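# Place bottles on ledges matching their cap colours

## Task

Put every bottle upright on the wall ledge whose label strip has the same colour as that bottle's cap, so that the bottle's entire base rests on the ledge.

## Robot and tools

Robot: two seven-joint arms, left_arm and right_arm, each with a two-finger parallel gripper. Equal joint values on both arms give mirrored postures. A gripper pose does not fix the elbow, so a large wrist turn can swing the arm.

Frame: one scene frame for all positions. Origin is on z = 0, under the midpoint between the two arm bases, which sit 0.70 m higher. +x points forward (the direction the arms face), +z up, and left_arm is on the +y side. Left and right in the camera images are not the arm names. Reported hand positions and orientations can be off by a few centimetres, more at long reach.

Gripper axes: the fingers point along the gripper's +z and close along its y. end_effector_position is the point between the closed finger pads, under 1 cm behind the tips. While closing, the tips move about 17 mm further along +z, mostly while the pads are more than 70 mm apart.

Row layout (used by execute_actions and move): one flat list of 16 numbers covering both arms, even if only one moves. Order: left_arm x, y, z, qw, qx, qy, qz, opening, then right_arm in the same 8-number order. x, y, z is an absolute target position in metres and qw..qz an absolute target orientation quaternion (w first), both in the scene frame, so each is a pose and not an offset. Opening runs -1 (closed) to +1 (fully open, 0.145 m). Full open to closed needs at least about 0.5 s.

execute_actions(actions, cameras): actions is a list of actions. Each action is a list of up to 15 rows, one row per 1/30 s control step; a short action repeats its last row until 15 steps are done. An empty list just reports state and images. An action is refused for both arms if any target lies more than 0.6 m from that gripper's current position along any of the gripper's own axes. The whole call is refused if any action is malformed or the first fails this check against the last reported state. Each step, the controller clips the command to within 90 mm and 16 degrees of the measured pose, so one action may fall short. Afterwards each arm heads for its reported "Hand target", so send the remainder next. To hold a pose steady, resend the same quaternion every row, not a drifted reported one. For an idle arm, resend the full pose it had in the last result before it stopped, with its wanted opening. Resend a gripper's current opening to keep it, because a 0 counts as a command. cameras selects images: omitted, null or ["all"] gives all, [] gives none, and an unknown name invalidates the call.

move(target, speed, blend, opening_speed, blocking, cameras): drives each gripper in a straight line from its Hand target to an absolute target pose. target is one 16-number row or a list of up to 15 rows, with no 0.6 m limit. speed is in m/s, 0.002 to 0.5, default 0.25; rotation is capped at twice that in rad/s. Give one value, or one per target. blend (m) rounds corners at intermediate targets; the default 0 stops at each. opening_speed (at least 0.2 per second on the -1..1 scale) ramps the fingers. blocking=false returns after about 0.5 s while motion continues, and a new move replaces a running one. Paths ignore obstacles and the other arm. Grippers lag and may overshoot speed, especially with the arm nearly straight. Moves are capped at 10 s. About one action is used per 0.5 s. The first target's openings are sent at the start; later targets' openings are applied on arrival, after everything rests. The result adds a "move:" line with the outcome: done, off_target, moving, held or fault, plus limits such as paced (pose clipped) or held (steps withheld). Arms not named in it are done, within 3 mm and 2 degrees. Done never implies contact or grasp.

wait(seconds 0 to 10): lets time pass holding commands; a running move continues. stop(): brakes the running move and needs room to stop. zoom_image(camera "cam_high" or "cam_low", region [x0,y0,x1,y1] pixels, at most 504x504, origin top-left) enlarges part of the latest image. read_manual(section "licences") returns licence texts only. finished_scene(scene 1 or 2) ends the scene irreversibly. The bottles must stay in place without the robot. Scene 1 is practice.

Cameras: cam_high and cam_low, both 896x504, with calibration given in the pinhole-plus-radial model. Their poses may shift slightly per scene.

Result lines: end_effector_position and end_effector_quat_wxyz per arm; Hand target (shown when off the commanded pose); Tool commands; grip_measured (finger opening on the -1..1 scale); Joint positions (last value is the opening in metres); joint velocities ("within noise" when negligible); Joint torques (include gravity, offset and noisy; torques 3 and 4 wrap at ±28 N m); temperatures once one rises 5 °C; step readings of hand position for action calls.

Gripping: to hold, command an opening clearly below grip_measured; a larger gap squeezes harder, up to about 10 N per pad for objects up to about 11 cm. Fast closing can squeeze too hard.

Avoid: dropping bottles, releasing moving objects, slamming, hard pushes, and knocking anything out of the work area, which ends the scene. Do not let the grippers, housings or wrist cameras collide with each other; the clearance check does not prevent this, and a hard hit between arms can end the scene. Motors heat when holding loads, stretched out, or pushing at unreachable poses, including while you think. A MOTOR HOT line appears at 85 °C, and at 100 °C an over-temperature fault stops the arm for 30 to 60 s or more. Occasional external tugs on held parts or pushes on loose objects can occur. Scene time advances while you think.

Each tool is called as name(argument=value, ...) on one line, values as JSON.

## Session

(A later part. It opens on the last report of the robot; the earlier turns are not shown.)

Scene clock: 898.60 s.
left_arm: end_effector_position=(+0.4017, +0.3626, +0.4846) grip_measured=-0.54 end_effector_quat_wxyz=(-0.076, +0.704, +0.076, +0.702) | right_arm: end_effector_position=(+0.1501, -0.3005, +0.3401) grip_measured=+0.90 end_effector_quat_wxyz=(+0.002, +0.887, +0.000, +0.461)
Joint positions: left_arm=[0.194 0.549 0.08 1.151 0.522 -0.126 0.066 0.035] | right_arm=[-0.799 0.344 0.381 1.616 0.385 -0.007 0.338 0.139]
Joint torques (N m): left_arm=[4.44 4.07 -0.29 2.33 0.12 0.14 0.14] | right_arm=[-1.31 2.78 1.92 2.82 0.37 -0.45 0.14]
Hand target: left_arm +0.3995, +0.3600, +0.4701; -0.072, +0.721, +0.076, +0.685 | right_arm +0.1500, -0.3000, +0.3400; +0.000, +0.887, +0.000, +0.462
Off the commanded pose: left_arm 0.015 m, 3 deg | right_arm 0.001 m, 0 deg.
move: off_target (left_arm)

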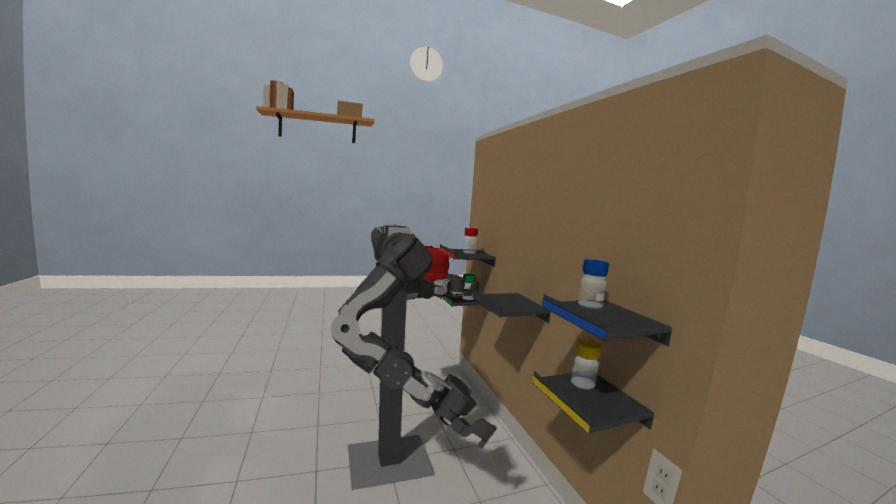

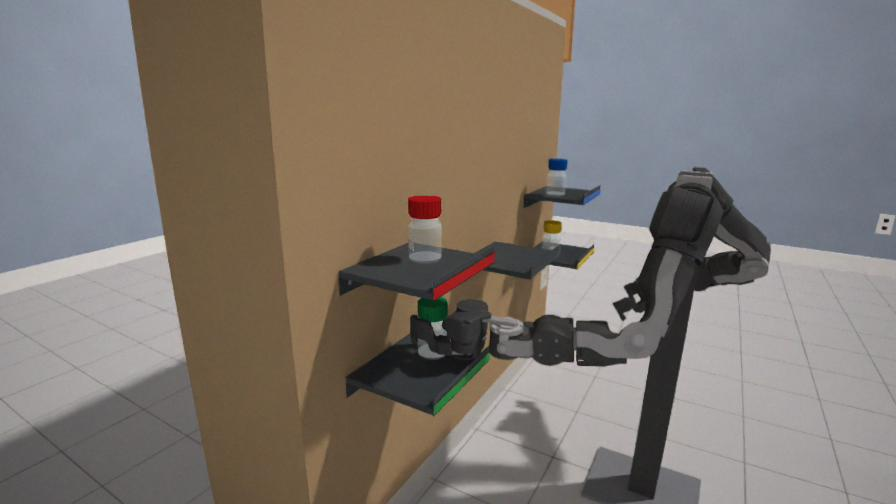

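move(target=[[0.401,0.3615,0.4825,-0.075,0.715,0.077,0.69,-0.8,0.15,-0.30,0.34,0,0.8870,0,0.4617,0.9],[0.401,0.3615,0.4825,-0.075,0.715,0.077,0.69,0.9,0.15,-0.30,0.34,0,0.8870,0,0.4617,0.9]], speed=[0.03,0.03], opening_speed=0.8)

zoom_image(camera="cam_low", region=[340, 260, 520, 430])

Scene clock: 912.43 s.
left_arm: end_effector_position=(+0.4019, +0.3618, +0.4841) grip_measured=+0.90 end_effector_quat_wxyz=(-0.075, +0.713, +0.077, +0.692) | right_arm: end_effector_position=(+0.1501, -0.3005, +0.3401) grip_measured=+0.90 end_effector_quat_wxyz=(+0.002, +0.887, +0.000, +0.461)
Joint positions: left_arm=[0.191 0.556 0.077 1.172 0.529 -0.082 0.055 0.139] | right_arm=[-0.799 0.344 0.381 1.616 0.385 -0.007 0.338 0.139]
Joint torques (N m): left_arm=[5.42 5.26 1.33 5.48 0.14 -0.54 0.03] | right_arm=[-1.23 2.84 1.87 2.8 0.34 -0.44 0.16]
Off the commanded pose: left_arm 0.002 m, 0 deg | right_arm 0.001 m, 0 deg.
move: done

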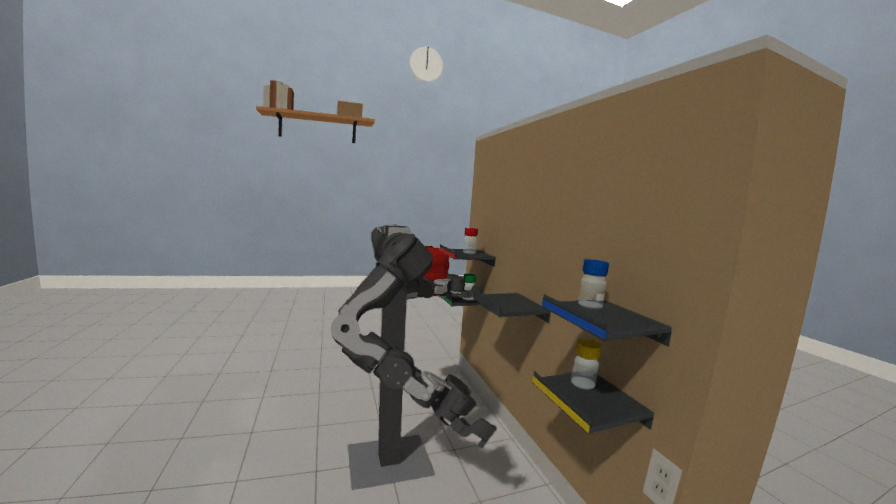

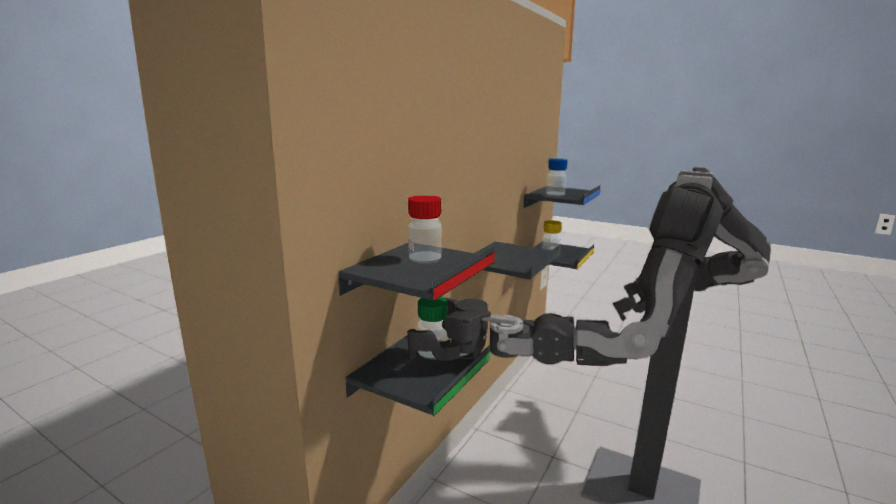

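Scaled by 2.800 from the camera's 896x504 image, which has a finer 1280x720 frame.

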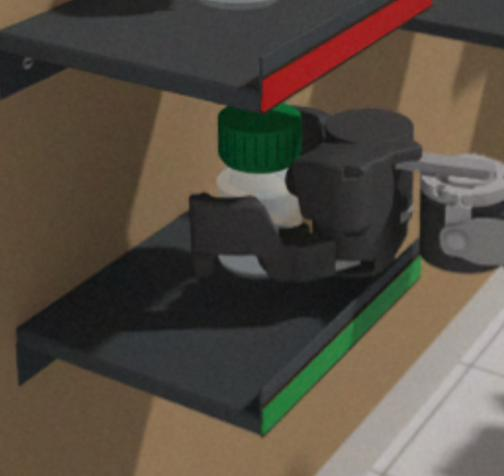

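Retreat.

move(target=[[0.29,0.340,0.488,-0.075,0.715,0.077,0.69,0.9,0.15,-0.30,0.34,0,0.8870,0,0.4617,0.9]], speed=0.08)

zoom_image(camera="cam_low", region=[340, 160, 610, 420])

zoom_image(camera="cam_high", region=[430, 220, 680, 430])

Scene clock: 933.70 s.
left_arm: end_effector_position=(+0.2900, +0.3400, +0.4867) grip_measured=+0.90 end_effector_quat_wxyz=(-0.075, +0.717, +0.075, +0.688) | right_arm: end_effector_position=(+0.1501, -0.3005, +0.3401) grip_measured=+0.90 end_effector_quat_wxyz=(+0.002, +0.887, +0.000, +0.461)
Joint positions: left_arm=[-0.421 0.504 0.331 1.714 0.582 -0.086 0.003 0.139] | right_arm=[-0.799 0.344 0.381 1.616 0.385 -0.007 0.338 0.139]
Joint torques (N m): left_arm=[2.28 3.86 1.96 5.41 0.19 -0.69 0.03] | right_arm=[-1.38 2.89 1.95 2.81 0.35 -0.42 0.17]
Off the commanded pose: left_arm 0.001 m, 0 deg | right_arm 0.001 m, 0 deg.
move: done

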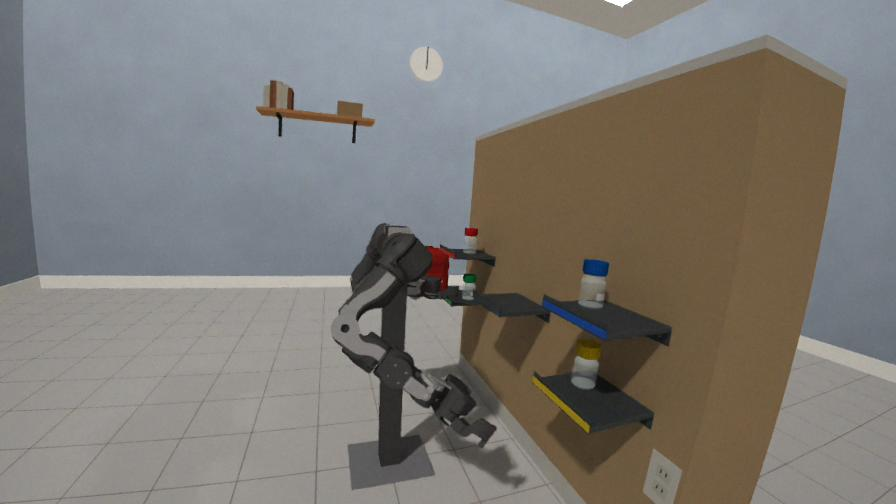

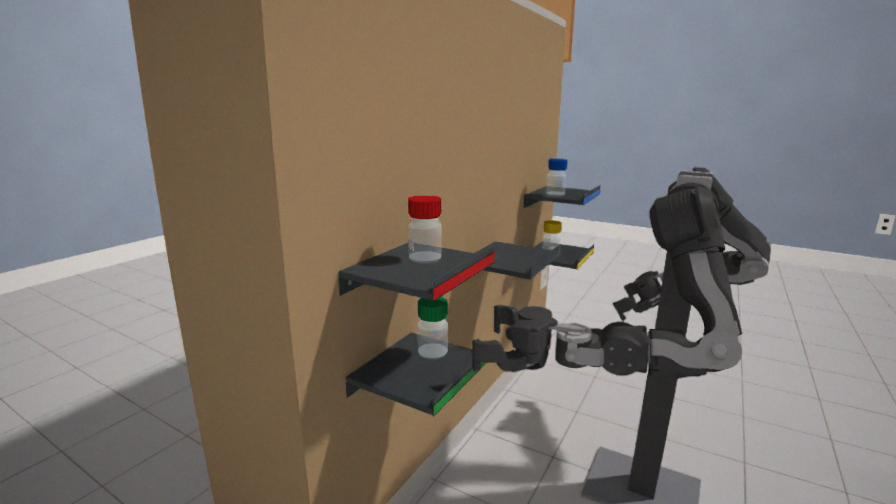

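Scaled by 1.867 from the camera's 896x504 image, which has a finer 1280x720 frame.

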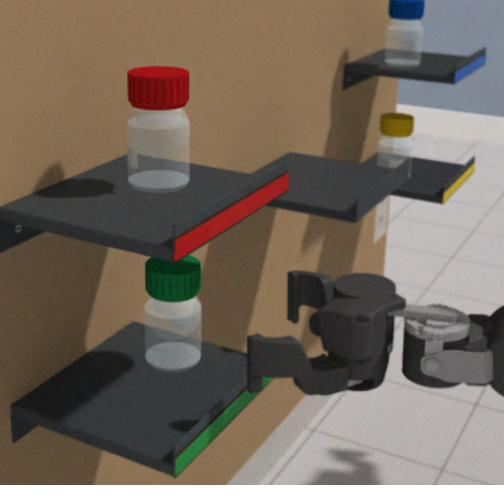

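Scaled by 2.016 from the camera's 896x504 image, which has a finer 1280x720 frame.

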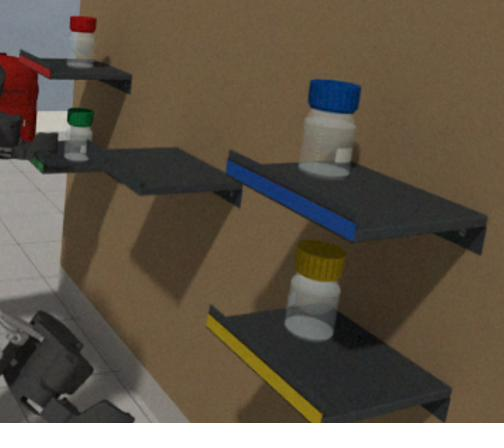

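finished_scene(scene=2)

The scene is finished: the task was done.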